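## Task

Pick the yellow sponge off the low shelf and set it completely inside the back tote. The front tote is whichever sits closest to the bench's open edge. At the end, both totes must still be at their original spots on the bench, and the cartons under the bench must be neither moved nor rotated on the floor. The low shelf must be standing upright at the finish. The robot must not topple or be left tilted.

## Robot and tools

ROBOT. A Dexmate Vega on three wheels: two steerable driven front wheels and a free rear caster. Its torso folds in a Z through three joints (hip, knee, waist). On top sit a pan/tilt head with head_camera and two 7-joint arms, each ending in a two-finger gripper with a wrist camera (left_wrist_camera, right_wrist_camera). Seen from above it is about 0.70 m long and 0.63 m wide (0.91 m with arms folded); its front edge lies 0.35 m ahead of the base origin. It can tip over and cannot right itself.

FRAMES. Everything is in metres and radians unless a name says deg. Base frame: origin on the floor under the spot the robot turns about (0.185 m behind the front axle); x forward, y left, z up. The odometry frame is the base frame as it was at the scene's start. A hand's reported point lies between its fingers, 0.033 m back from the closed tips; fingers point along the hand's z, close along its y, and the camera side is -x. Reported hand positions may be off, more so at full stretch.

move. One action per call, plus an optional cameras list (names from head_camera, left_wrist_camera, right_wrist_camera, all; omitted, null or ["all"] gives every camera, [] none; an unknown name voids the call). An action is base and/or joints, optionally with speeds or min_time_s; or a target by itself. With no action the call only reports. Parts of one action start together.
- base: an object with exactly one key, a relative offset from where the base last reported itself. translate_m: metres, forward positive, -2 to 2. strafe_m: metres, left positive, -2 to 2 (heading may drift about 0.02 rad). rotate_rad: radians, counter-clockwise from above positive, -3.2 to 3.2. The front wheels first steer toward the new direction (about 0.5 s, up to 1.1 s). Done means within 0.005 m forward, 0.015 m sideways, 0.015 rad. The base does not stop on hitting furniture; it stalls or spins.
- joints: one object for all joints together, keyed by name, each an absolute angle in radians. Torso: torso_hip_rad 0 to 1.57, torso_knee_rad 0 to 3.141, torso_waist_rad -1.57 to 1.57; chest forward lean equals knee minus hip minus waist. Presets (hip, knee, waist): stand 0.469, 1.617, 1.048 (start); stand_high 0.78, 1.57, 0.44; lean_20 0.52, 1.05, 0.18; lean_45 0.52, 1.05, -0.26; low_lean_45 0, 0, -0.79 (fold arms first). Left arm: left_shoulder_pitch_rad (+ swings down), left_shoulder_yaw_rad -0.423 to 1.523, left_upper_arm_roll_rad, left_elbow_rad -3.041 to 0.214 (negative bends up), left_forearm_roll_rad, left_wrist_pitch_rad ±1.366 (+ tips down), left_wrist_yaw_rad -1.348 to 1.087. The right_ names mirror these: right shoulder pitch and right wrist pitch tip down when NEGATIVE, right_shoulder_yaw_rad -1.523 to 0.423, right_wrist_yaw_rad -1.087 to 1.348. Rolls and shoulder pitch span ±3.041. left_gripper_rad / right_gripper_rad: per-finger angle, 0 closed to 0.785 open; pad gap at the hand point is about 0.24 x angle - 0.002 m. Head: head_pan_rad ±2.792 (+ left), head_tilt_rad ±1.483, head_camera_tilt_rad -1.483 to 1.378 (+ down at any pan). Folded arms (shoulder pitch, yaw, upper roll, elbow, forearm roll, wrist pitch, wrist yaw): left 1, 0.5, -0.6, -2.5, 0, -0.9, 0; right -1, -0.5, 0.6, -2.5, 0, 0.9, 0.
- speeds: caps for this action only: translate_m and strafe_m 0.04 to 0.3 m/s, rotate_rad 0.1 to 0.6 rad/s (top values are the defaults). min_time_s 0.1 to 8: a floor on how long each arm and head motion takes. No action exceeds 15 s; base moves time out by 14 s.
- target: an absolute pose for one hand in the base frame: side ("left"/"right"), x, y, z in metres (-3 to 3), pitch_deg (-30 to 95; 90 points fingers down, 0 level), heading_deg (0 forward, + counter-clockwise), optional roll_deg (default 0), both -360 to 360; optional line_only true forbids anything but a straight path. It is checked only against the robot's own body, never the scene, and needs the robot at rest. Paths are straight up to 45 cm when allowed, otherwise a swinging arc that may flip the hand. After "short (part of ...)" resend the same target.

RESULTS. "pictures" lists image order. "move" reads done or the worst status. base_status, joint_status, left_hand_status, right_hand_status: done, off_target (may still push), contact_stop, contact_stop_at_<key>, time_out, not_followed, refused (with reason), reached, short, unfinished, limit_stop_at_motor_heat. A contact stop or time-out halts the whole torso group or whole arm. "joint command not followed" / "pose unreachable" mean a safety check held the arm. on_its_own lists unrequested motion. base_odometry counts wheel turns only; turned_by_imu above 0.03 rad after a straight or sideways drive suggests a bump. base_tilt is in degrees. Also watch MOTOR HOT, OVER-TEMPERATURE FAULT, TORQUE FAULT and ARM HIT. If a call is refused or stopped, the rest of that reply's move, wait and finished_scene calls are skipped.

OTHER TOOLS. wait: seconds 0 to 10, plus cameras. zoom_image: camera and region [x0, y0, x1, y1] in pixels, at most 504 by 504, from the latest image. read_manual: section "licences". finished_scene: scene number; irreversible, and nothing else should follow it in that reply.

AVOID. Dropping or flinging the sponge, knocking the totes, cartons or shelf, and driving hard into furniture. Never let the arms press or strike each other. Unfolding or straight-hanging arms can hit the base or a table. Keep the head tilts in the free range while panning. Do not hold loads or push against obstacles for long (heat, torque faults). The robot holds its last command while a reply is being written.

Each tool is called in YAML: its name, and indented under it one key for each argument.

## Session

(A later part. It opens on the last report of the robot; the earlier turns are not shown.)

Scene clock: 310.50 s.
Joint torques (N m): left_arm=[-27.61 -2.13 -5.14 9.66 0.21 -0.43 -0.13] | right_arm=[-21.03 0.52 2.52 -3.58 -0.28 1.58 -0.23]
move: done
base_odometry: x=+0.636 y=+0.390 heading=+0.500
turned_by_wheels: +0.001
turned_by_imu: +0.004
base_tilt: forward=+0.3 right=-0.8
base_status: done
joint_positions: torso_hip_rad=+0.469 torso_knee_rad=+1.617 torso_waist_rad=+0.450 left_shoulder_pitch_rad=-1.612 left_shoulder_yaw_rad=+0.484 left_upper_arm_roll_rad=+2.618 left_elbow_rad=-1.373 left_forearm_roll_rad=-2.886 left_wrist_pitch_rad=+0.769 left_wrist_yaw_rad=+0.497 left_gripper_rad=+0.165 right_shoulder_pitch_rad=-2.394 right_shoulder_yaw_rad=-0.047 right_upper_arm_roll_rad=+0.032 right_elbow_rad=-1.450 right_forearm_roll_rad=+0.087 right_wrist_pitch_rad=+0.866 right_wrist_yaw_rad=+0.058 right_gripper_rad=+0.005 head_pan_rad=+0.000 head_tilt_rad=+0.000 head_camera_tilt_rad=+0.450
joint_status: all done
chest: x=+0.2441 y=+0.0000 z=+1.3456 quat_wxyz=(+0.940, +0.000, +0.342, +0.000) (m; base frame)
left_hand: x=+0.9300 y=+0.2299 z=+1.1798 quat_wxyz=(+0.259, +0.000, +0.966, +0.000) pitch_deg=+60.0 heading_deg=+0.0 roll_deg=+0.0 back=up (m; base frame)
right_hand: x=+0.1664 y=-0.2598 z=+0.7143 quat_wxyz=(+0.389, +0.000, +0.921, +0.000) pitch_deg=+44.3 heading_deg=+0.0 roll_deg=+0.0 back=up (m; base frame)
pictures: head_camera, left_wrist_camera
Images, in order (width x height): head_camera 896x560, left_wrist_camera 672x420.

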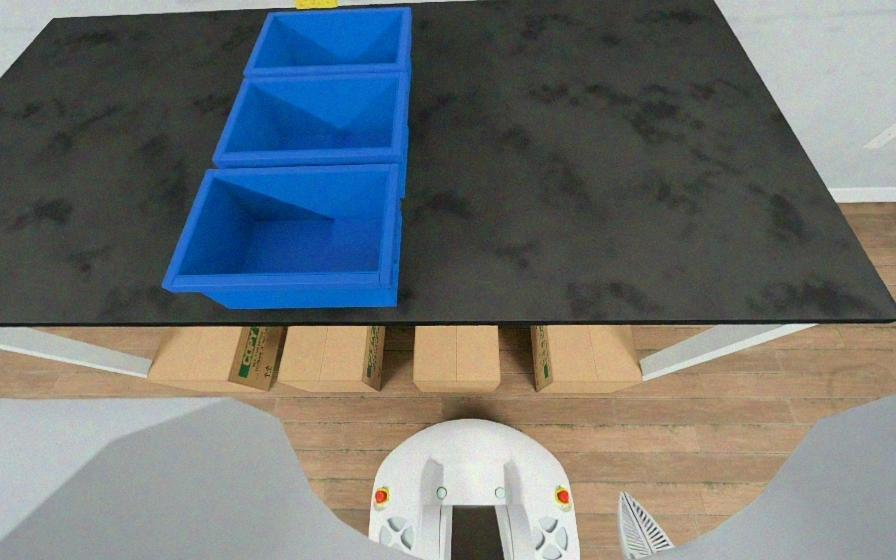

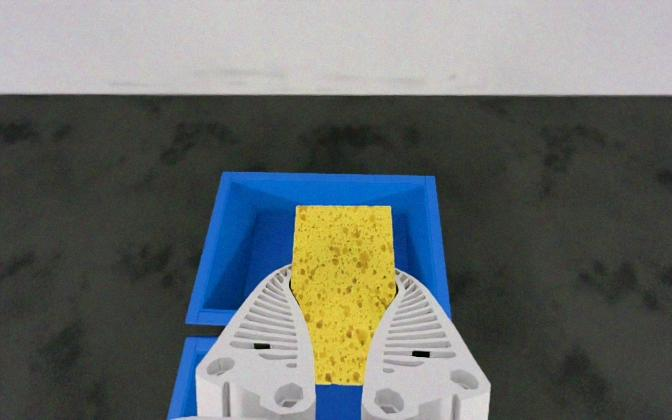

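move:
  target: {"side": "left", "x": 0.90, "y": 0.253, "z": 1.28, "pitch_deg": 50, "heading_deg": 0, "line_only": true}
  cameras: []

move:
  joints: {"torso_waist_rad": 0.32}
  cameras: ["left_wrist_camera"]

move:
  target: {"side": "left", "x": 0.975, "y": 0.256, "z": 1.14, "pitch_deg": 70, "heading_deg": 0, "line_only": true}
  cameras: ["head_camera", "left_wrist_camera"]

Scene clock: 334.63 s.
Joint torques (N m): left_arm=[-20.16 -1.39 -2.61 6.57 -0.52 -0.54 0.07] | right_arm=[-23.31 -2.68 2.87 -3.13 -0.24 2.15 -0.18]
move: done
base_odometry: x=+0.636 y=+0.390 heading=+0.500
turned_by_wheels: +0.000
turned_by_imu: +0.001
base_tilt: forward=+0.3 right=-0.8
base_status: not commanded
joint_positions: torso_hip_rad=+0.469 torso_knee_rad=+1.617 torso_waist_rad=+0.450 left_shoulder_pitch_rad=-1.923 left_shoulder_yaw_rad=+0.656 left_upper_arm_roll_rad=+2.671 left_elbow_rad=-1.670 left_forearm_roll_rad=-2.831 left_wrist_pitch_rad=+0.666 left_wrist_yaw_rad=+0.560 left_gripper_rad=+0.165 right_shoulder_pitch_rad=-2.394 right_shoulder_yaw_rad=-0.047 right_upper_arm_roll_rad=+0.032 right_elbow_rad=-1.450 right_forearm_roll_rad=+0.087 right_wrist_pitch_rad=+0.866 right_wrist_yaw_rad=+0.058 right_gripper_rad=+0.005 head_pan_rad=+0.000 head_tilt_rad=+0.000 head_camera_tilt_rad=+0.450
joint_status: not commanded
chest: x=+0.2441 y=+0.0000 z=+1.3456 quat_wxyz=(+0.940, +0.000, +0.342, +0.000) (m; base frame)
left_hand: x=+0.9004 y=+0.2528 z=+1.2787 quat_wxyz=(+0.341, +0.000, +0.940, +0.000) pitch_deg=+50.1 heading_deg=+0.0 roll_deg=+0.0 back=up (m; base frame)
left_hand_status: reached (straight line, planned for 1.4 s): 1 mm and 0.1 deg off.
right_hand: x=+0.1664 y=-0.2598 z=+0.7143 quat_wxyz=(+0.389, +0.000, +0.921, +0.000) pitch_deg=+44.3 heading_deg=+0.0 roll_deg=+0.0 back=up (m; base frame)
pictures: none
No camera images: "cameras" was empty.

Scene clock: 336.30 s.
Joint torques (N m): left_arm=[-24.79 -2.65 -6.8 6.23 0.42 -1.13 -0.04] | right_arm=[-22.95 -2.68 2.33 -3.38 -0.01 0.79 0.12]
move: done
base_odometry: x=+0.636 y=+0.390 heading=+0.500
turned_by_wheels: +0.000
turned_by_imu: +0.000
base_tilt: forward=+0.3 right=-0.8
base_status: not commanded
joint_positions: torso_hip_rad=+0.469 torso_knee_rad=+1.617 torso_waist_rad=+0.320 left_shoulder_pitch_rad=-1.927 left_shoulder_yaw_rad=+0.658 left_upper_arm_roll_rad=+2.672 left_elbow_rad=-1.673 left_forearm_roll_rad=-2.830 left_wrist_pitch_rad=+0.665 left_wrist_yaw_rad=+0.561 left_gripper_rad=+0.165 right_shoulder_pitch_rad=-2.394 right_shoulder_yaw_rad=-0.047 right_upper_arm_roll_rad=+0.032 right_elbow_rad=-1.450 right_forearm_roll_rad=+0.087 right_wrist_pitch_rad=+0.866 right_wrist_yaw_rad=+0.058 right_gripper_rad=+0.005 head_pan_rad=+0.000 head_tilt_rad=+0.000 head_camera_tilt_rad=+0.450
joint_status: all done
chest: x=+0.2912 y=+0.0000 z=+1.3112 quat_wxyz=(+0.916, +0.000, +0.402, +0.000) (m; base frame)
left_hand: x=+0.9330 y=+0.2529 z=+1.1610 quat_wxyz=(+0.280, +0.000, +0.960, +0.000) pitch_deg=+57.5 heading_deg=+0.0 roll_deg=+0.0 back=up (m; base frame)
right_hand: x=+0.1323 y=-0.2598 z=+0.6953 quat_wxyz=(+0.328, +0.000, +0.945, +0.000) pitch_deg=+51.7 heading_deg=+0.0 roll_deg=+0.0 back=up (m; base frame)
pictures: left_wrist_camera
Images, in order (width x height): left_wrist_camera 672x420.

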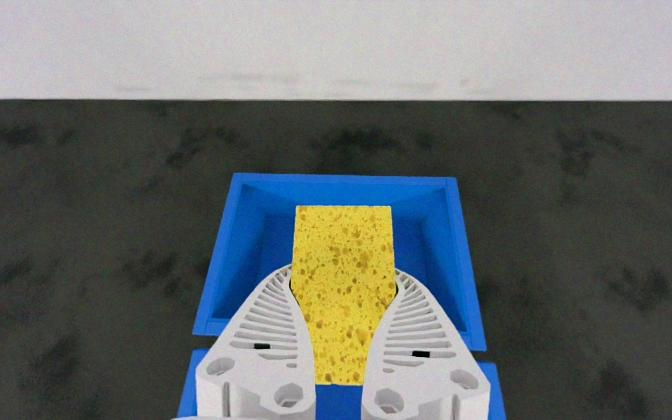

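Scene clock: 340.97 s.
Joint torques (N m): left_arm=[-16.8 -0.05 -7.31 10.94 -0.19 -0.07 -0.33] | right_arm=[-23.37 0.33 2.09 -3.16 0.38 2.08 -0.1]
move: done
base_odometry: x=+0.636 y=+0.390 heading=+0.500
turned_by_wheels: +0.000
turned_by_imu: +0.001
base_tilt: forward=+0.3 right=-0.8
base_status: not commanded
joint_positions: torso_hip_rad=+0.469 torso_knee_rad=+1.617 torso_waist_rad=+0.320 left_shoulder_pitch_rad=-1.486 left_shoulder_yaw_rad=+0.314 left_upper_arm_roll_rad=+2.554 left_elbow_rad=-0.696 left_forearm_roll_rad=-2.857 left_wrist_pitch_rad=+1.293 left_wrist_yaw_rad=+0.380 left_gripper_rad=+0.165 right_shoulder_pitch_rad=-2.394 right_shoulder_yaw_rad=-0.047 right_upper_arm_roll_rad=+0.032 right_elbow_rad=-1.450 right_forearm_roll_rad=+0.087 right_wrist_pitch_rad=+0.866 right_wrist_yaw_rad=+0.058 right_gripper_rad=+0.005 head_pan_rad=+0.000 head_tilt_rad=+0.000 head_camera_tilt_rad=+0.450
joint_status: not commanded
chest: x=+0.2912 y=+0.0000 z=+1.3112 quat_wxyz=(+0.916, +0.000, +0.402, +0.000) (m; base frame)
left_hand: x=+0.9750 y=+0.2562 z=+1.1403 quat_wxyz=(+0.174, +0.000, +0.985, +0.000) pitch_deg=+70.0 heading_deg=+0.1 roll_deg=+0.1 back=up (m; base frame)
left_hand_status: reached (straight line, planned for 3.4 s): 0 mm and 0.1 deg off.
right_hand: x=+0.1323 y=-0.2598 z=+0.6953 quat_wxyz=(+0.328, +0.000, +0.945, +0.000) pitch_deg=+51.7 heading_deg=+0.0 roll_deg=+0.0 back=up (m; base frame)
pictures: head_camera, left_wrist_camera
Images, in order (width x height): head_camera 896x560, left_wrist_camera 672x420.

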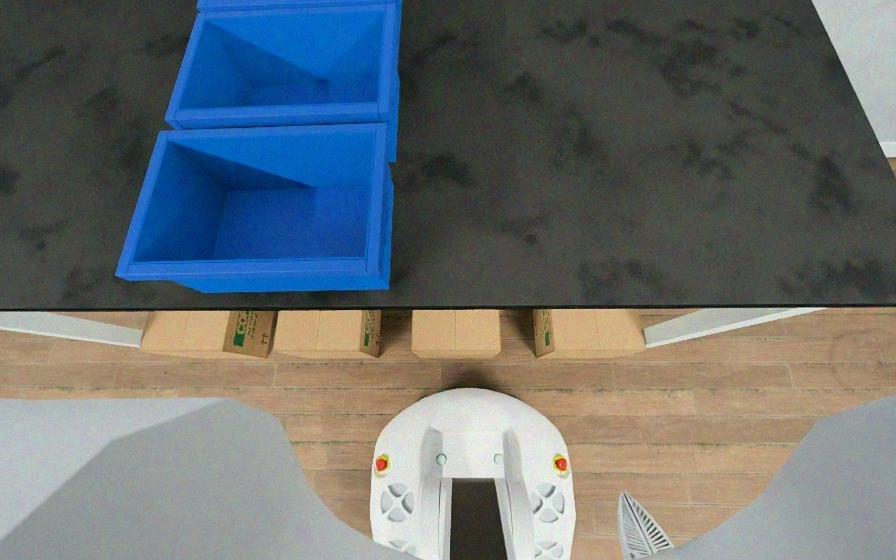

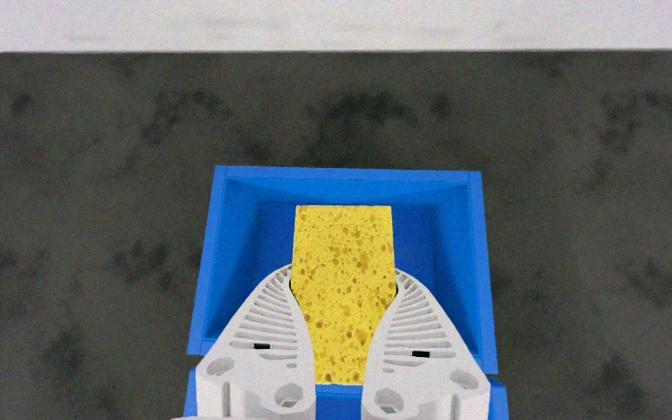

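move:
  target: {"side": "left", "x": 1.0, "y": 0.256, "z": 1.08, "pitch_deg": 70, "heading_deg": 0, "line_only": true}
  cameras: ["left_wrist_camera"]

Scene clock: 349.03 s.
Joint torques (N m): left_arm=[-17.18 -0.02 -5.48 10.37 -0.61 -0.67 -0.09] | right_arm=[-21.64 -1.19 2.22 -2.37 0.36 1.89 -0.23]
move: done
base_odometry: x=+0.636 y=+0.390 heading=+0.500
turned_by_wheels: +0.000
turned_by_imu: +0.001
base_tilt: forward=+0.3 right=-0.8
base_status: not commanded
joint_positions: torso_hip_rad=+0.469 torso_knee_rad=+1.617 torso_waist_rad=+0.320 left_shoulder_pitch_rad=-1.339 left_shoulder_yaw_rad=+0.276 left_upper_arm_roll_rad=+2.528 left_elbow_rad=-0.597 left_forearm_roll_rad=-2.736 left_wrist_pitch_rad=+1.243 left_wrist_yaw_rad=+0.269 left_gripper_rad=+0.165 right_shoulder_pitch_rad=-2.394 right_shoulder_yaw_rad=-0.047 right_upper_arm_roll_rad=+0.032 right_elbow_rad=-1.450 right_forearm_roll_rad=+0.087 right_wrist_pitch_rad=+0.866 right_wrist_yaw_rad=+0.058 right_gripper_rad=+0.005 head_pan_rad=+0.000 head_tilt_rad=+0.000 head_camera_tilt_rad=+0.450
joint_status: not commanded
chest: x=+0.2912 y=+0.0000 z=+1.3112 quat_wxyz=(+0.916, +0.000, +0.402, +0.000) (m; base frame)
left_hand: x=+0.9995 y=+0.2561 z=+1.0815 quat_wxyz=(+0.174, +0.000, +0.985, +0.000) pitch_deg=+70.0 heading_deg=+0.0 roll_deg=+0.0 back=up (m; base frame)
left_hand_status: reached (straight line, planned for 0.8 s): 2 mm and 0.0 deg off.
right_hand: x=+0.1323 y=-0.2598 z=+0.6953 quat_wxyz=(+0.328, +0.000, +0.945, +0.000) pitch_deg=+51.7 heading_deg=+0.0 roll_deg=+0.0 back=up (m; base frame)
pictures: left_wrist_camera
Images, in order (width x height): left_wrist_camera 672x420.

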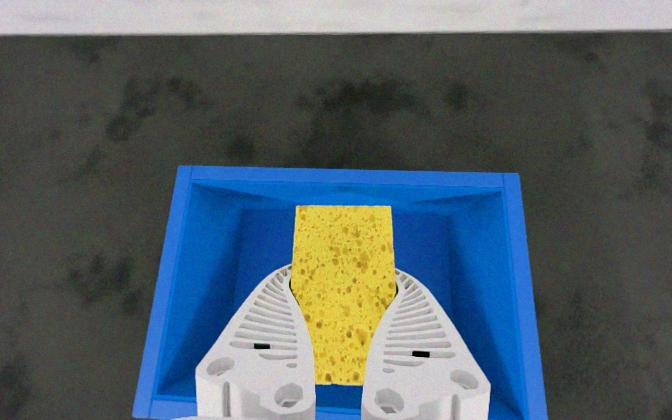

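move:
  target: {"side": "left", "x": 1.002, "y": 0.2545, "z": 0.99, "pitch_deg": 70, "heading_deg": 0, "line_only": true}
  cameras: ["left_wrist_camera"]

move:
  target: {"side": "left", "x": 1.002, "y": 0.2545, "z": 0.965, "pitch_deg": 70, "heading_deg": 0, "line_only": true}
  cameras: ["left_wrist_camera"]

Scene clock: 360.80 s.
Joint torques (N m): left_arm=[-16.38 1.48 -3.4 7.33 -0.41 -0.27 -0.33] | right_arm=[-22.15 -1.57 1.96 -2.37 0.21 1.64 0.08]
move: done
base_odometry: x=+0.636 y=+0.390 heading=+0.500
turned_by_wheels: +0.000
turned_by_imu: +0.001
base_tilt: forward=+0.3 right=-0.8
base_status: not commanded
joint_positions: torso_hip_rad=+0.469 torso_knee_rad=+1.617 torso_waist_rad=+0.320 left_shoulder_pitch_rad=-1.282 left_shoulder_yaw_rad=+0.355 left_upper_arm_roll_rad=+2.544 left_elbow_rad=-0.850 left_forearm_roll_rad=-2.726 left_wrist_pitch_rad=+0.972 left_wrist_yaw_rad=+0.300 left_gripper_rad=+0.165 right_shoulder_pitch_rad=-2.394 right_shoulder_yaw_rad=-0.047 right_upper_arm_roll_rad=+0.032 right_elbow_rad=-1.450 right_forearm_roll_rad=+0.087 right_wrist_pitch_rad=+0.866 right_wrist_yaw_rad=+0.058 right_gripper_rad=+0.005 head_pan_rad=+0.000 head_tilt_rad=+0.000 head_camera_tilt_rad=+0.450
joint_status: not commanded
chest: x=+0.2912 y=+0.0000 z=+1.3112 quat_wxyz=(+0.916, +0.000, +0.402, +0.000) (m; base frame)
left_hand: x=+1.0021 y=+0.2544 z=+0.9915 quat_wxyz=(+0.174, +0.000, +0.985, +0.000) pitch_deg=+70.0 heading_deg=+0.0 roll_deg=+0.0 back=up (m; base frame)
left_hand_status: reached (straight line, planned for 1.3 s): 2 mm and 0.0 deg off.
right_hand: x=+0.1323 y=-0.2598 z=+0.6953 quat_wxyz=(+0.328, +0.000, +0.945, +0.000) pitch_deg=+51.7 heading_deg=+0.0 roll_deg=+0.0 back=up (m; base frame)
pictures: left_wrist_camera
Images, in order (width x height): left_wrist_camera 672x420.

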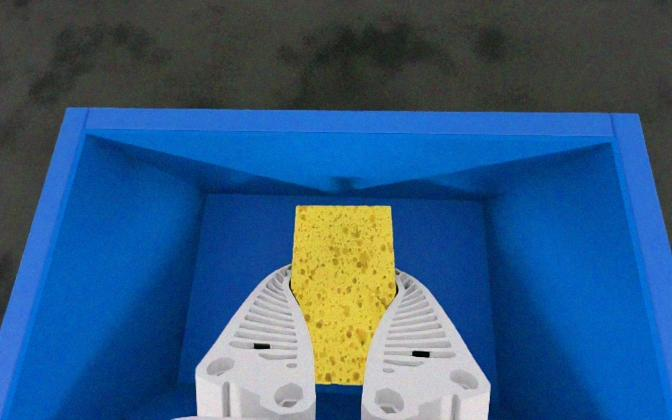

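Scene clock: 362.20 s.
Joint torques (N m): left_arm=[-16.81 0.97 -2.35 6.24 -0.36 -1.71 0.12] | right_arm=[-22.7 1.08 0.68 -2.97 -0.57 3.1 0.02]
move: done
base_odometry: x=+0.636 y=+0.390 heading=+0.500
turned_by_wheels: +0.000
turned_by_imu: +0.000
base_tilt: forward=+0.3 right=-0.8
base_status: not commanded
joint_positions: torso_hip_rad=+0.469 torso_knee_rad=+1.617 torso_waist_rad=+0.320 left_shoulder_pitch_rad=-1.251 left_shoulder_yaw_rad=+0.363 left_upper_arm_roll_rad=+2.548 left_elbow_rad=-0.880 left_forearm_roll_rad=-2.713 left_wrist_pitch_rad=+0.917 left_wrist_yaw_rad=+0.294 left_gripper_rad=+0.165 right_shoulder_pitch_rad=-2.394 right_shoulder_yaw_rad=-0.047 right_upper_arm_roll_rad=+0.032 right_elbow_rad=-1.450 right_forearm_roll_rad=+0.087 right_wrist_pitch_rad=+0.866 right_wrist_yaw_rad=+0.058 right_gripper_rad=+0.005 head_pan_rad=+0.000 head_tilt_rad=+0.000 head_camera_tilt_rad=+0.450
joint_status: not commanded
chest: x=+0.2912 y=+0.0000 z=+1.3112 quat_wxyz=(+0.916, +0.000, +0.402, +0.000) (m; base frame)
left_hand: x=+1.0021 y=+0.2544 z=+0.9668 quat_wxyz=(+0.174, +0.000, +0.985, +0.000) pitch_deg=+70.0 heading_deg=+0.0 roll_deg=+0.0 back=up (m; base frame)
left_hand_status: reached (straight line, planned for 0.5 s): 2 mm and 0.0 deg off.
right_hand: x=+0.1323 y=-0.2598 z=+0.6953 quat_wxyz=(+0.328, +0.000, +0.945, +0.000) pitch_deg=+51.7 heading_deg=+0.0 roll_deg=+0.0 back=up (m; base frame)
pictures: left_wrist_camera
Images, in order (width x height): left_wrist_camera 672x420.

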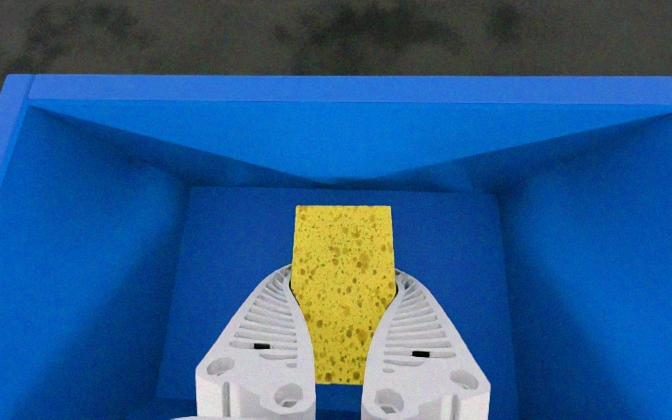

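move:
  target: {"side": "left", "x": 1.0, "y": 0.2545, "z": 0.954, "pitch_deg": 70, "heading_deg": 0, "line_only": true}
  cameras: ["left_wrist_camera"]

Scene clock: 375.63 s.
Joint torques (N m): left_arm=[-13.78 -2.05 -2.85 3.54 0.51 0.27 0.3] | right_arm=[-24.02 -2.16 2.57 -3.06 -0.45 1.85 -0.11]
move: done
base_odometry: x=+0.636 y=+0.390 heading=+0.500
turned_by_wheels: +0.000
turned_by_imu: +0.001
base_tilt: forward=+0.3 right=-0.8
base_status: not commanded
joint_positions: torso_hip_rad=+0.469 torso_knee_rad=+1.617 torso_waist_rad=+0.320 left_shoulder_pitch_rad=-1.243 left_shoulder_yaw_rad=+0.373 left_upper_arm_roll_rad=+2.551 left_elbow_rad=-0.910 left_forearm_roll_rad=-2.710 left_wrist_pitch_rad=+0.883 left_wrist_yaw_rad=+0.297 left_gripper_rad=+0.165 right_shoulder_pitch_rad=-2.394 right_shoulder_yaw_rad=-0.047 right_upper_arm_roll_rad=+0.032 right_elbow_rad=-1.450 right_forearm_roll_rad=+0.087 right_wrist_pitch_rad=+0.866 right_wrist_yaw_rad=+0.058 right_gripper_rad=+0.005 head_pan_rad=+0.000 head_tilt_rad=+0.000 head_camera_tilt_rad=+0.450
joint_status: not commanded
chest: x=+0.2911 y=+0.0000 z=+1.3113 quat_wxyz=(+0.916, +0.000, +0.402, +0.000) (m; base frame)
left_hand: x=+1.0005 y=+0.2544 z=+0.9557 quat_wxyz=(+0.174, +0.000, +0.985, +0.000) pitch_deg=+70.0 heading_deg=+0.0 roll_deg=+0.0 back=up (m; base frame)
left_hand_status: reached (straight line, planned for 0.4 s): 2 mm and 0.0 deg off.
right_hand: x=+0.1323 y=-0.2598 z=+0.6953 quat_wxyz=(+0.328, +0.000, +0.945, +0.000) pitch_deg=+51.7 heading_deg=+0.0 roll_deg=+0.0 back=up (m; base frame)
pictures: left_wrist_camera
Images, in order (width x height): left_wrist_camera 672x420.

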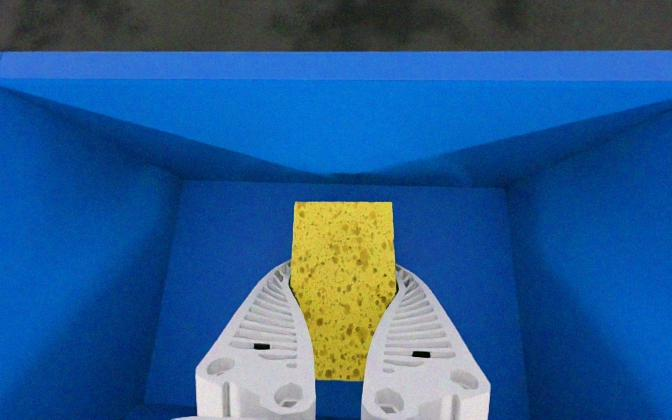

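move:
  target: {"side": "left", "x": 0.999, "y": 0.2545, "z": 0.950, "pitch_deg": 70, "heading_deg": 0, "line_only": true}
  cameras: ["left_wrist_camera"]

move:
  joints: {"left_gripper_rad": 0.22}
  cameras: ["left_wrist_camera"]

move:
  joints: {"left_gripper_rad": 0.27}
  cameras: ["left_wrist_camera"]

move:
  joints: {"left_gripper_rad": 0.42}
  cameras: ["left_wrist_camera"]

Scene clock: 386.63 s.
Joint torques (N m): left_arm=[-7.18 1.87 0.68 -0.51 -0.37 0.23 0.12] | right_arm=[-23.48 0.65 2.61 -4.38 0.46 2.98 -0.02]
move: done
base_odometry: x=+0.636 y=+0.390 heading=+0.500
turned_by_wheels: +0.000
turned_by_imu: +0.001
base_tilt: forward=+0.3 right=-0.8
base_status: not commanded
joint_positions: torso_hip_rad=+0.469 torso_knee_rad=+1.617 torso_waist_rad=+0.320 left_shoulder_pitch_rad=-1.241 left_shoulder_yaw_rad=+0.377 left_upper_arm_roll_rad=+2.552 left_elbow_rad=-0.923 left_forearm_roll_rad=-2.709 left_wrist_pitch_rad=+0.870 left_wrist_yaw_rad=+0.299 left_gripper_rad=+0.165 right_shoulder_pitch_rad=-2.394 right_shoulder_yaw_rad=-0.047 right_upper_arm_roll_rad=+0.032 right_elbow_rad=-1.450 right_forearm_roll_rad=+0.087 right_wrist_pitch_rad=+0.866 right_wrist_yaw_rad=+0.058 right_gripper_rad=+0.005 head_pan_rad=+0.000 head_tilt_rad=+0.000 head_camera_tilt_rad=+0.450
joint_status: not commanded
chest: x=+0.2907 y=+0.0000 z=+1.3114 quat_wxyz=(+0.916, +0.000, +0.402, +0.000) (m; base frame)
left_hand: x=+0.9996 y=+0.2543 z=+0.9524 quat_wxyz=(+0.175, +0.000, +0.985, +0.000) pitch_deg=+69.9 heading_deg=-0.1 roll_deg=-0.1 back=up (m; base frame)
left_hand_status: reached (straight line, planned for 0.3 s): 3 mm and 0.1 deg off.
right_hand: x=+0.1322 y=-0.2598 z=+0.6954 quat_wxyz=(+0.328, +0.000, +0.945, +0.000) pitch_deg=+51.7 heading_deg=+0.0 roll_deg=+0.0 back=up (m; base frame)
pictures: left_wrist_camera
Images, in order (width x height): left_wrist_camera 672x420.

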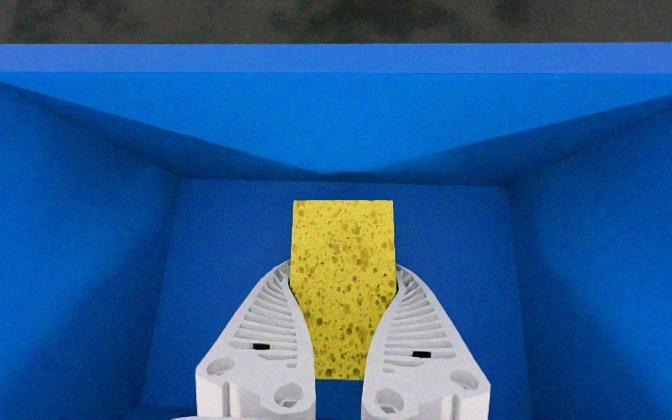

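Scene clock: 387.40 s.
Joint torques (N m): left_arm=[-3.01 0.24 2.28 0.76 -0.62 1.74 0.19] | right_arm=[-22.44 -1.05 2.57 -2.19 0.09 1.72 -0.16]
move: done
base_odometry: x=+0.636 y=+0.390 heading=+0.501
turned_by_wheels: +0.000
turned_by_imu: +0.000
base_tilt: forward=+0.3 right=-0.8
base_status: not commanded
joint_positions: torso_hip_rad=+0.469 torso_knee_rad=+1.617 torso_waist_rad=+0.320 left_shoulder_pitch_rad=-1.241 left_shoulder_yaw_rad=+0.378 left_upper_arm_roll_rad=+2.552 left_elbow_rad=-0.925 left_forearm_roll_rad=-2.708 left_wrist_pitch_rad=+0.867 left_wrist_yaw_rad=+0.299 left_gripper_rad=+0.220 right_shoulder_pitch_rad=-2.394 right_shoulder_yaw_rad=-0.047 right_upper_arm_roll_rad=+0.032 right_elbow_rad=-1.450 right_forearm_roll_rad=+0.087 right_wrist_pitch_rad=+0.866 right_wrist_yaw_rad=+0.058 right_gripper_rad=+0.005 head_pan_rad=+0.000 head_tilt_rad=+0.000 head_camera_tilt_rad=+0.450
joint_status: all done
chest: x=+0.2905 y=+0.0000 z=+1.3115 quat_wxyz=(+0.916, +0.000, +0.402, +0.000) (m; base frame)
left_hand: x=+0.9996 y=+0.2543 z=+0.9521 quat_wxyz=(+0.175, +0.000, +0.985, +0.000) pitch_deg=+69.8 heading_deg=-0.1 roll_deg=-0.1 back=up (m; base frame)
right_hand: x=+0.1322 y=-0.2598 z=+0.6954 quat_wxyz=(+0.328, +0.000, +0.945, +0.000) pitch_deg=+51.7 heading_deg=+0.0 roll_deg=+0.0 back=up (m; base frame)
pictures: left_wrist_camera
Images, in order (width x height): left_wrist_camera 672x420.

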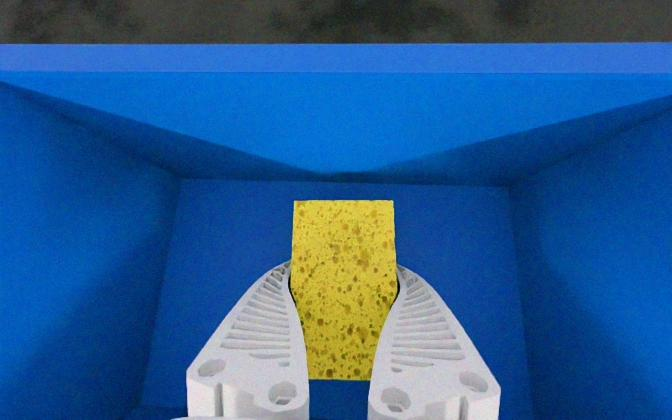

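Scene clock: 387.90 s.
Joint torques (N m): left_arm=[-5.55 0.21 0.66 -0.56 -0.26 1.29 0.18] | right_arm=[-23.86 -0.57 5.46 -2.75 0.11 1.79 -0.09]
move: done
base_odometry: x=+0.636 y=+0.390 heading=+0.501
turned_by_wheels: +0.000
turned_by_imu: +0.000
base_tilt: forward=+0.3 right=-0.8
base_status: not commanded
joint_positions: torso_hip_rad=+0.469 torso_knee_rad=+1.617 torso_waist_rad=+0.320 left_shoulder_pitch_rad=-1.241 left_shoulder_yaw_rad=+0.378 left_upper_arm_roll_rad=+2.552 left_elbow_rad=-0.926 left_forearm_roll_rad=-2.708 left_wrist_pitch_rad=+0.867 left_wrist_yaw_rad=+0.299 left_gripper_rad=+0.270 right_shoulder_pitch_rad=-2.394 right_shoulder_yaw_rad=-0.047 right_upper_arm_roll_rad=+0.032 right_elbow_rad=-1.450 right_forearm_roll_rad=+0.087 right_wrist_pitch_rad=+0.866 right_wrist_yaw_rad=+0.058 right_gripper_rad=+0.005 head_pan_rad=+0.000 head_tilt_rad=+0.000 head_camera_tilt_rad=+0.450
joint_status: all done
chest: x=+0.2905 y=+0.0000 z=+1.3115 quat_wxyz=(+0.916, +0.000, +0.402, +0.000) (m; base frame)
left_hand: x=+0.9995 y=+0.2543 z=+0.9520 quat_wxyz=(+0.175, +0.000, +0.985, +0.000) pitch_deg=+69.8 heading_deg=-0.1 roll_deg=-0.1 back=up (m; base frame)
right_hand: x=+0.1322 y=-0.2598 z=+0.6954 quat_wxyz=(+0.328, +0.000, +0.945, +0.000) pitch_deg=+51.7 heading_deg=+0.0 roll_deg=+0.0 back=up (m; base frame)
pictures: left_wrist_camera
Images, in order (width x height): left_wrist_camera 672x420.

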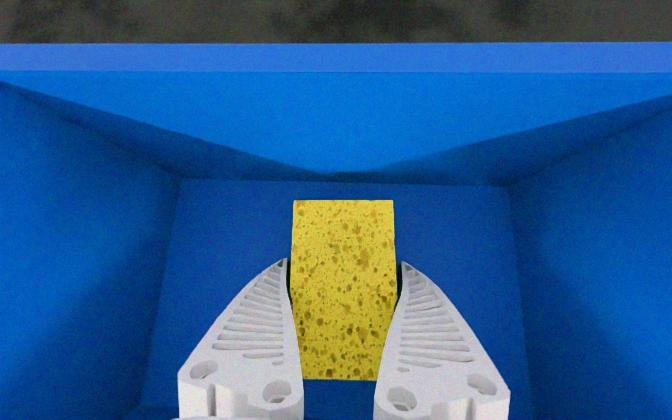

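Scene clock: 388.53 s.
Joint torques (N m): left_arm=[-17.52 -0.19 -4.69 5.58 -0.4 -1.15 0.14] | right_arm=[-24.64 0.29 4.65 -3.12 -0.32 1 -0.01]
move: done
base_odometry: x=+0.636 y=+0.390 heading=+0.501
turned_by_wheels: +0.000
turned_by_imu: +0.000
base_tilt: forward=+0.3 right=-0.8
base_status: not commanded
joint_positions: torso_hip_rad=+0.469 torso_knee_rad=+1.617 torso_waist_rad=+0.320 left_shoulder_pitch_rad=-1.240 left_shoulder_yaw_rad=+0.378 left_upper_arm_roll_rad=+2.553 left_elbow_rad=-0.926 left_forearm_roll_rad=-2.708 left_wrist_pitch_rad=+0.867 left_wrist_yaw_rad=+0.299 left_gripper_rad=+0.420 right_shoulder_pitch_rad=-2.394 right_shoulder_yaw_rad=-0.047 right_upper_arm_roll_rad=+0.032 right_elbow_rad=-1.450 right_forearm_roll_rad=+0.087 right_wrist_pitch_rad=+0.866 right_wrist_yaw_rad=+0.058 right_gripper_rad=+0.005 head_pan_rad=+0.000 head_tilt_rad=+0.000 head_camera_tilt_rad=+0.450
joint_status: all done
chest: x=+0.2909 y=+0.0000 z=+1.3113 quat_wxyz=(+0.916, +0.000, +0.402, +0.000) (m; base frame)
left_hand: x=+0.9993 y=+0.2544 z=+0.9507 quat_wxyz=(+0.174, +0.000, +0.985, +0.000) pitch_deg=+69.9 heading_deg=+0.0 roll_deg=+0.0 back=up (m; base frame)
right_hand: x=+0.1323 y=-0.2598 z=+0.6953 quat_wxyz=(+0.328, +0.000, +0.945, +0.000) pitch_deg=+51.7 heading_deg=+0.0 roll_deg=+0.0 back=up (m; base frame)
pictures: left_wrist_camera
Images, in order (width x height): left_wrist_camera 672x420.

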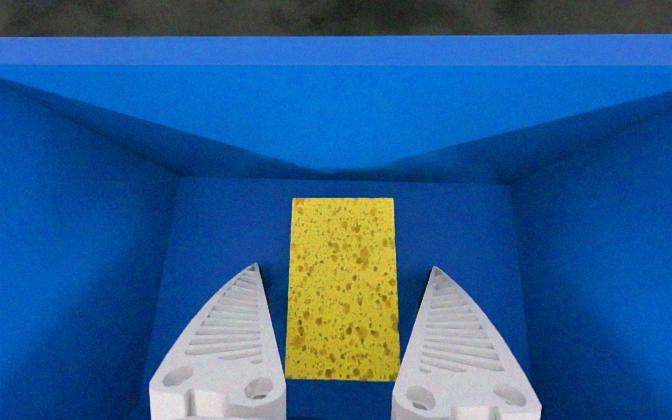

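Released flat. Retreat up, then back.

move:
  target: {"side": "left", "x": 1.0, "y": 0.2545, "z": 1.1, "pitch_deg": 70, "heading_deg": 0, "line_only": true}
  cameras: ["left_wrist_camera"]

move:
  target: {"side": "left", "x": 0.93, "y": 0.2545, "z": 1.18, "pitch_deg": 60, "heading_deg": 0, "line_only": true}
  cameras: ["left_wrist_camera"]

move:
  base: {"translate_m": -0.8}
  speeds: {"translate_m": 0.15}
  joints: {"head_camera_tilt_rad": 0.0}
  cameras: ["head_camera"]

Scene clock: 399.60 s.
Joint torques (N m): left_arm=[-17.76 -4.12 -0.18 12.05 -0.35 -0.16 -0.54] | right_arm=[-22.55 -0.99 2.7 -1.38 -0.06 0.84 0.12]
move: done
base_odometry: x=+0.636 y=+0.390 heading=+0.501
turned_by_wheels: +0.000
turned_by_imu: +0.001
base_tilt: forward=+0.3 right=-0.8
base_status: not commanded
joint_positions: torso_hip_rad=+0.469 torso_knee_rad=+1.617 torso_waist_rad=+0.320 left_shoulder_pitch_rad=-1.308 left_shoulder_yaw_rad=+0.134 left_upper_arm_roll_rad=+2.756 left_elbow_rad=-0.366 left_forearm_roll_rad=-2.778 left_wrist_pitch_rad=+1.364 left_wrist_yaw_rad=+0.044 left_gripper_rad=+0.420 right_shoulder_pitch_rad=-2.394 right_shoulder_yaw_rad=-0.047 right_upper_arm_roll_rad=+0.032 right_elbow_rad=-1.450 right_forearm_roll_rad=+0.087 right_wrist_pitch_rad=+0.866 right_wrist_yaw_rad=+0.058 right_gripper_rad=+0.005 head_pan_rad=+0.000 head_tilt_rad=+0.000 head_camera_tilt_rad=+0.450
joint_status: not commanded
chest: x=+0.2911 y=+0.0000 z=+1.3113 quat_wxyz=(+0.916, +0.000, +0.402, +0.000) (m; base frame)
left_hand: x=+1.0002 y=+0.2547 z=+1.0994 quat_wxyz=(+0.174, +0.000, +0.985, +0.000) pitch_deg=+70.0 heading_deg=+0.0 roll_deg=+0.0 back=up (m; base frame)
left_hand_status: reached (straight line, planned for 2.3 s): 1 mm and 0.0 deg off.
right_hand: x=+0.1323 y=-0.2598 z=+0.6953 quat_wxyz=(+0.328, +0.000, +0.945, +0.000) pitch_deg=+51.7 heading_deg=+0.0 roll_deg=+0.0 back=up (m; base frame)
pictures: left_wrist_camera
Images, in order (width x height): left_wrist_camera 672x420.

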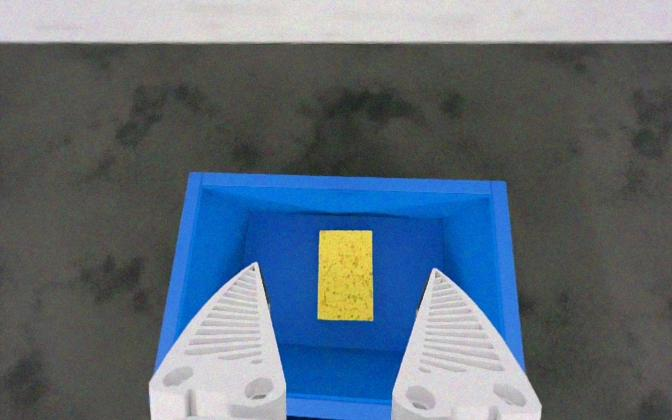

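Scene clock: 404.87 s.
Joint torques (N m): left_arm=[-26.16 -2.04 -3.84 6.56 -0.78 -1.23 0.65] | right_arm=[-21.67 -1.98 3.09 -1.49 -0.16 2.38 -0.24]
move: done
base_odometry: x=+0.636 y=+0.390 heading=+0.501
turned_by_wheels: +0.000
turned_by_imu: +0.001
base_tilt: forward=+0.2 right=-0.8
base_status: not commanded
joint_positions: torso_hip_rad=+0.469 torso_knee_rad=+1.617 torso_waist_rad=+0.320 left_shoulder_pitch_rad=-1.977 left_shoulder_yaw_rad=+0.459 left_upper_arm_roll_rad=+2.813 left_elbow_rad=-1.537 left_forearm_roll_rad=-2.930 left_wrist_pitch_rad=+0.769 left_wrist_yaw_rad=+0.391 left_gripper_rad=+0.420 right_shoulder_pitch_rad=-2.394 right_shoulder_yaw_rad=-0.047 right_upper_arm_roll_rad=+0.032 right_elbow_rad=-1.450 right_forearm_roll_rad=+0.087 right_wrist_pitch_rad=+0.866 right_wrist_yaw_rad=+0.058 right_gripper_rad=+0.005 head_pan_rad=+0.000 head_tilt_rad=+0.000 head_camera_tilt_rad=+0.450
joint_status: not commanded
chest: x=+0.2911 y=+0.0000 z=+1.3113 quat_wxyz=(+0.916, +0.000, +0.402, +0.000) (m; base frame)
left_hand: x=+0.9304 y=+0.2545 z=+1.1795 quat_wxyz=(+0.258, +0.000, +0.966, +0.000) pitch_deg=+60.1 heading_deg=+0.0 roll_deg=+0.0 back=up (m; base frame)
left_hand_status: reached (straight line, planned for 4.0 s): 1 mm and 0.1 deg off.
right_hand: x=+0.1323 y=-0.2598 z=+0.6953 quat_wxyz=(+0.328, +0.000, +0.945, +0.000) pitch_deg=+51.7 heading_deg=+0.0 roll_deg=+0.0 back=up (m; base frame)
pictures: left_wrist_camera
Images, in order (width x height): left_wrist_camera 672x420.

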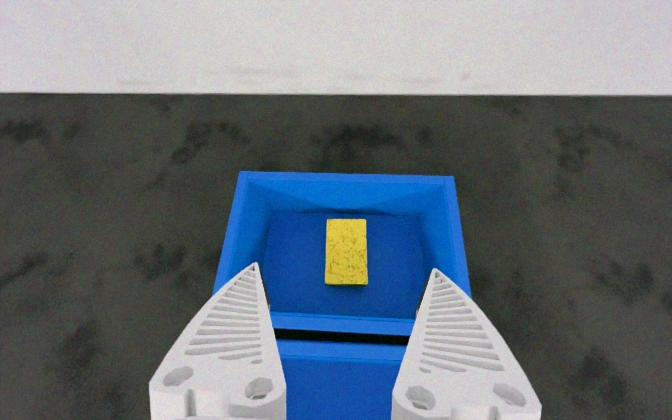

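Scene clock: 411.37 s.
Joint torques (N m): left_arm=[-22.28 0.77 -4.06 6.79 0.02 -1.02 0.46] | right_arm=[-22.31 -1 3.76 -2.98 0.83 2.02 0.41]
move: done
base_odometry: x=-0.065 y=+0.005 heading=+0.502
turned_by_wheels: +0.001
turned_by_imu: -0.002
base_tilt: forward=+0.3 right=-0.8
base_status: done
joint_positions: torso_hip_rad=+0.469 torso_knee_rad=+1.617 torso_waist_rad=+0.320 left_shoulder_pitch_rad=-1.980 left_shoulder_yaw_rad=+0.460 left_upper_arm_roll_rad=+2.814 left_elbow_rad=-1.541 left_forearm_roll_rad=-2.930 left_wrist_pitch_rad=+0.767 left_wrist_yaw_rad=+0.391 left_gripper_rad=+0.420 right_shoulder_pitch_rad=-2.394 right_shoulder_yaw_rad=-0.047 right_upper_arm_roll_rad=+0.032 right_elbow_rad=-1.450 right_forearm_roll_rad=+0.087 right_wrist_pitch_rad=+0.866 right_wrist_yaw_rad=+0.058 right_gripper_rad=+0.005 head_pan_rad=+0.000 head_tilt_rad=+0.000 head_camera_tilt_rad=+0.000
joint_status: all done
chest: x=+0.2911 y=+0.0000 z=+1.3112 quat_wxyz=(+0.916, +0.000, +0.402, +0.000) (m; base frame)
left_hand: x=+0.9300 y=+0.2544 z=+1.1798 quat_wxyz=(+0.259, +0.000, +0.966, +0.000) pitch_deg=+60.0 heading_deg=+0.0 roll_deg=+0.0 back=up (m; base frame)
right_hand: x=+0.1323 y=-0.2598 z=+0.6953 quat_wxyz=(+0.328, +0.000, +0.945, +0.000) pitch_deg=+51.7 heading_deg=+0.0 roll_deg=+0.0 back=up (m; base frame)
pictures: head_camera
Images, in order (width x height): head_camera 896x560.

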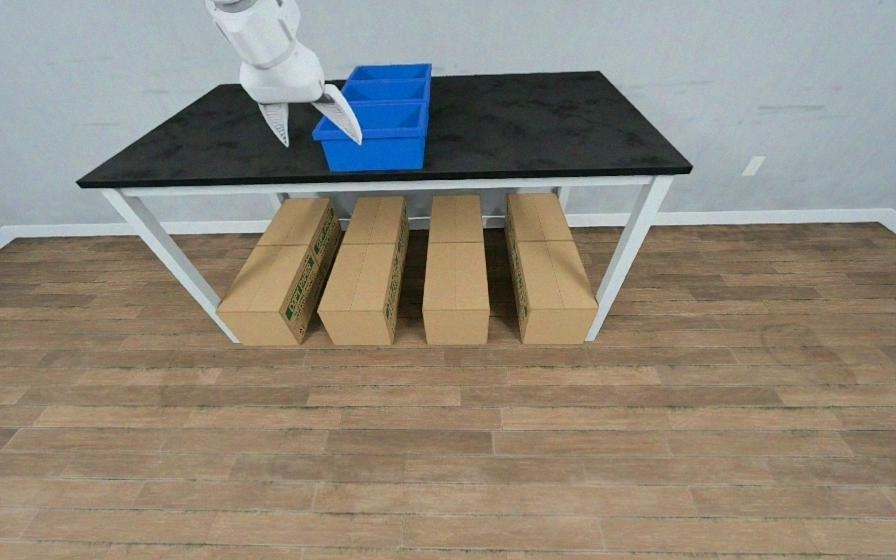

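finished_scene:
  scene: 3

The scene is finished: the task was done.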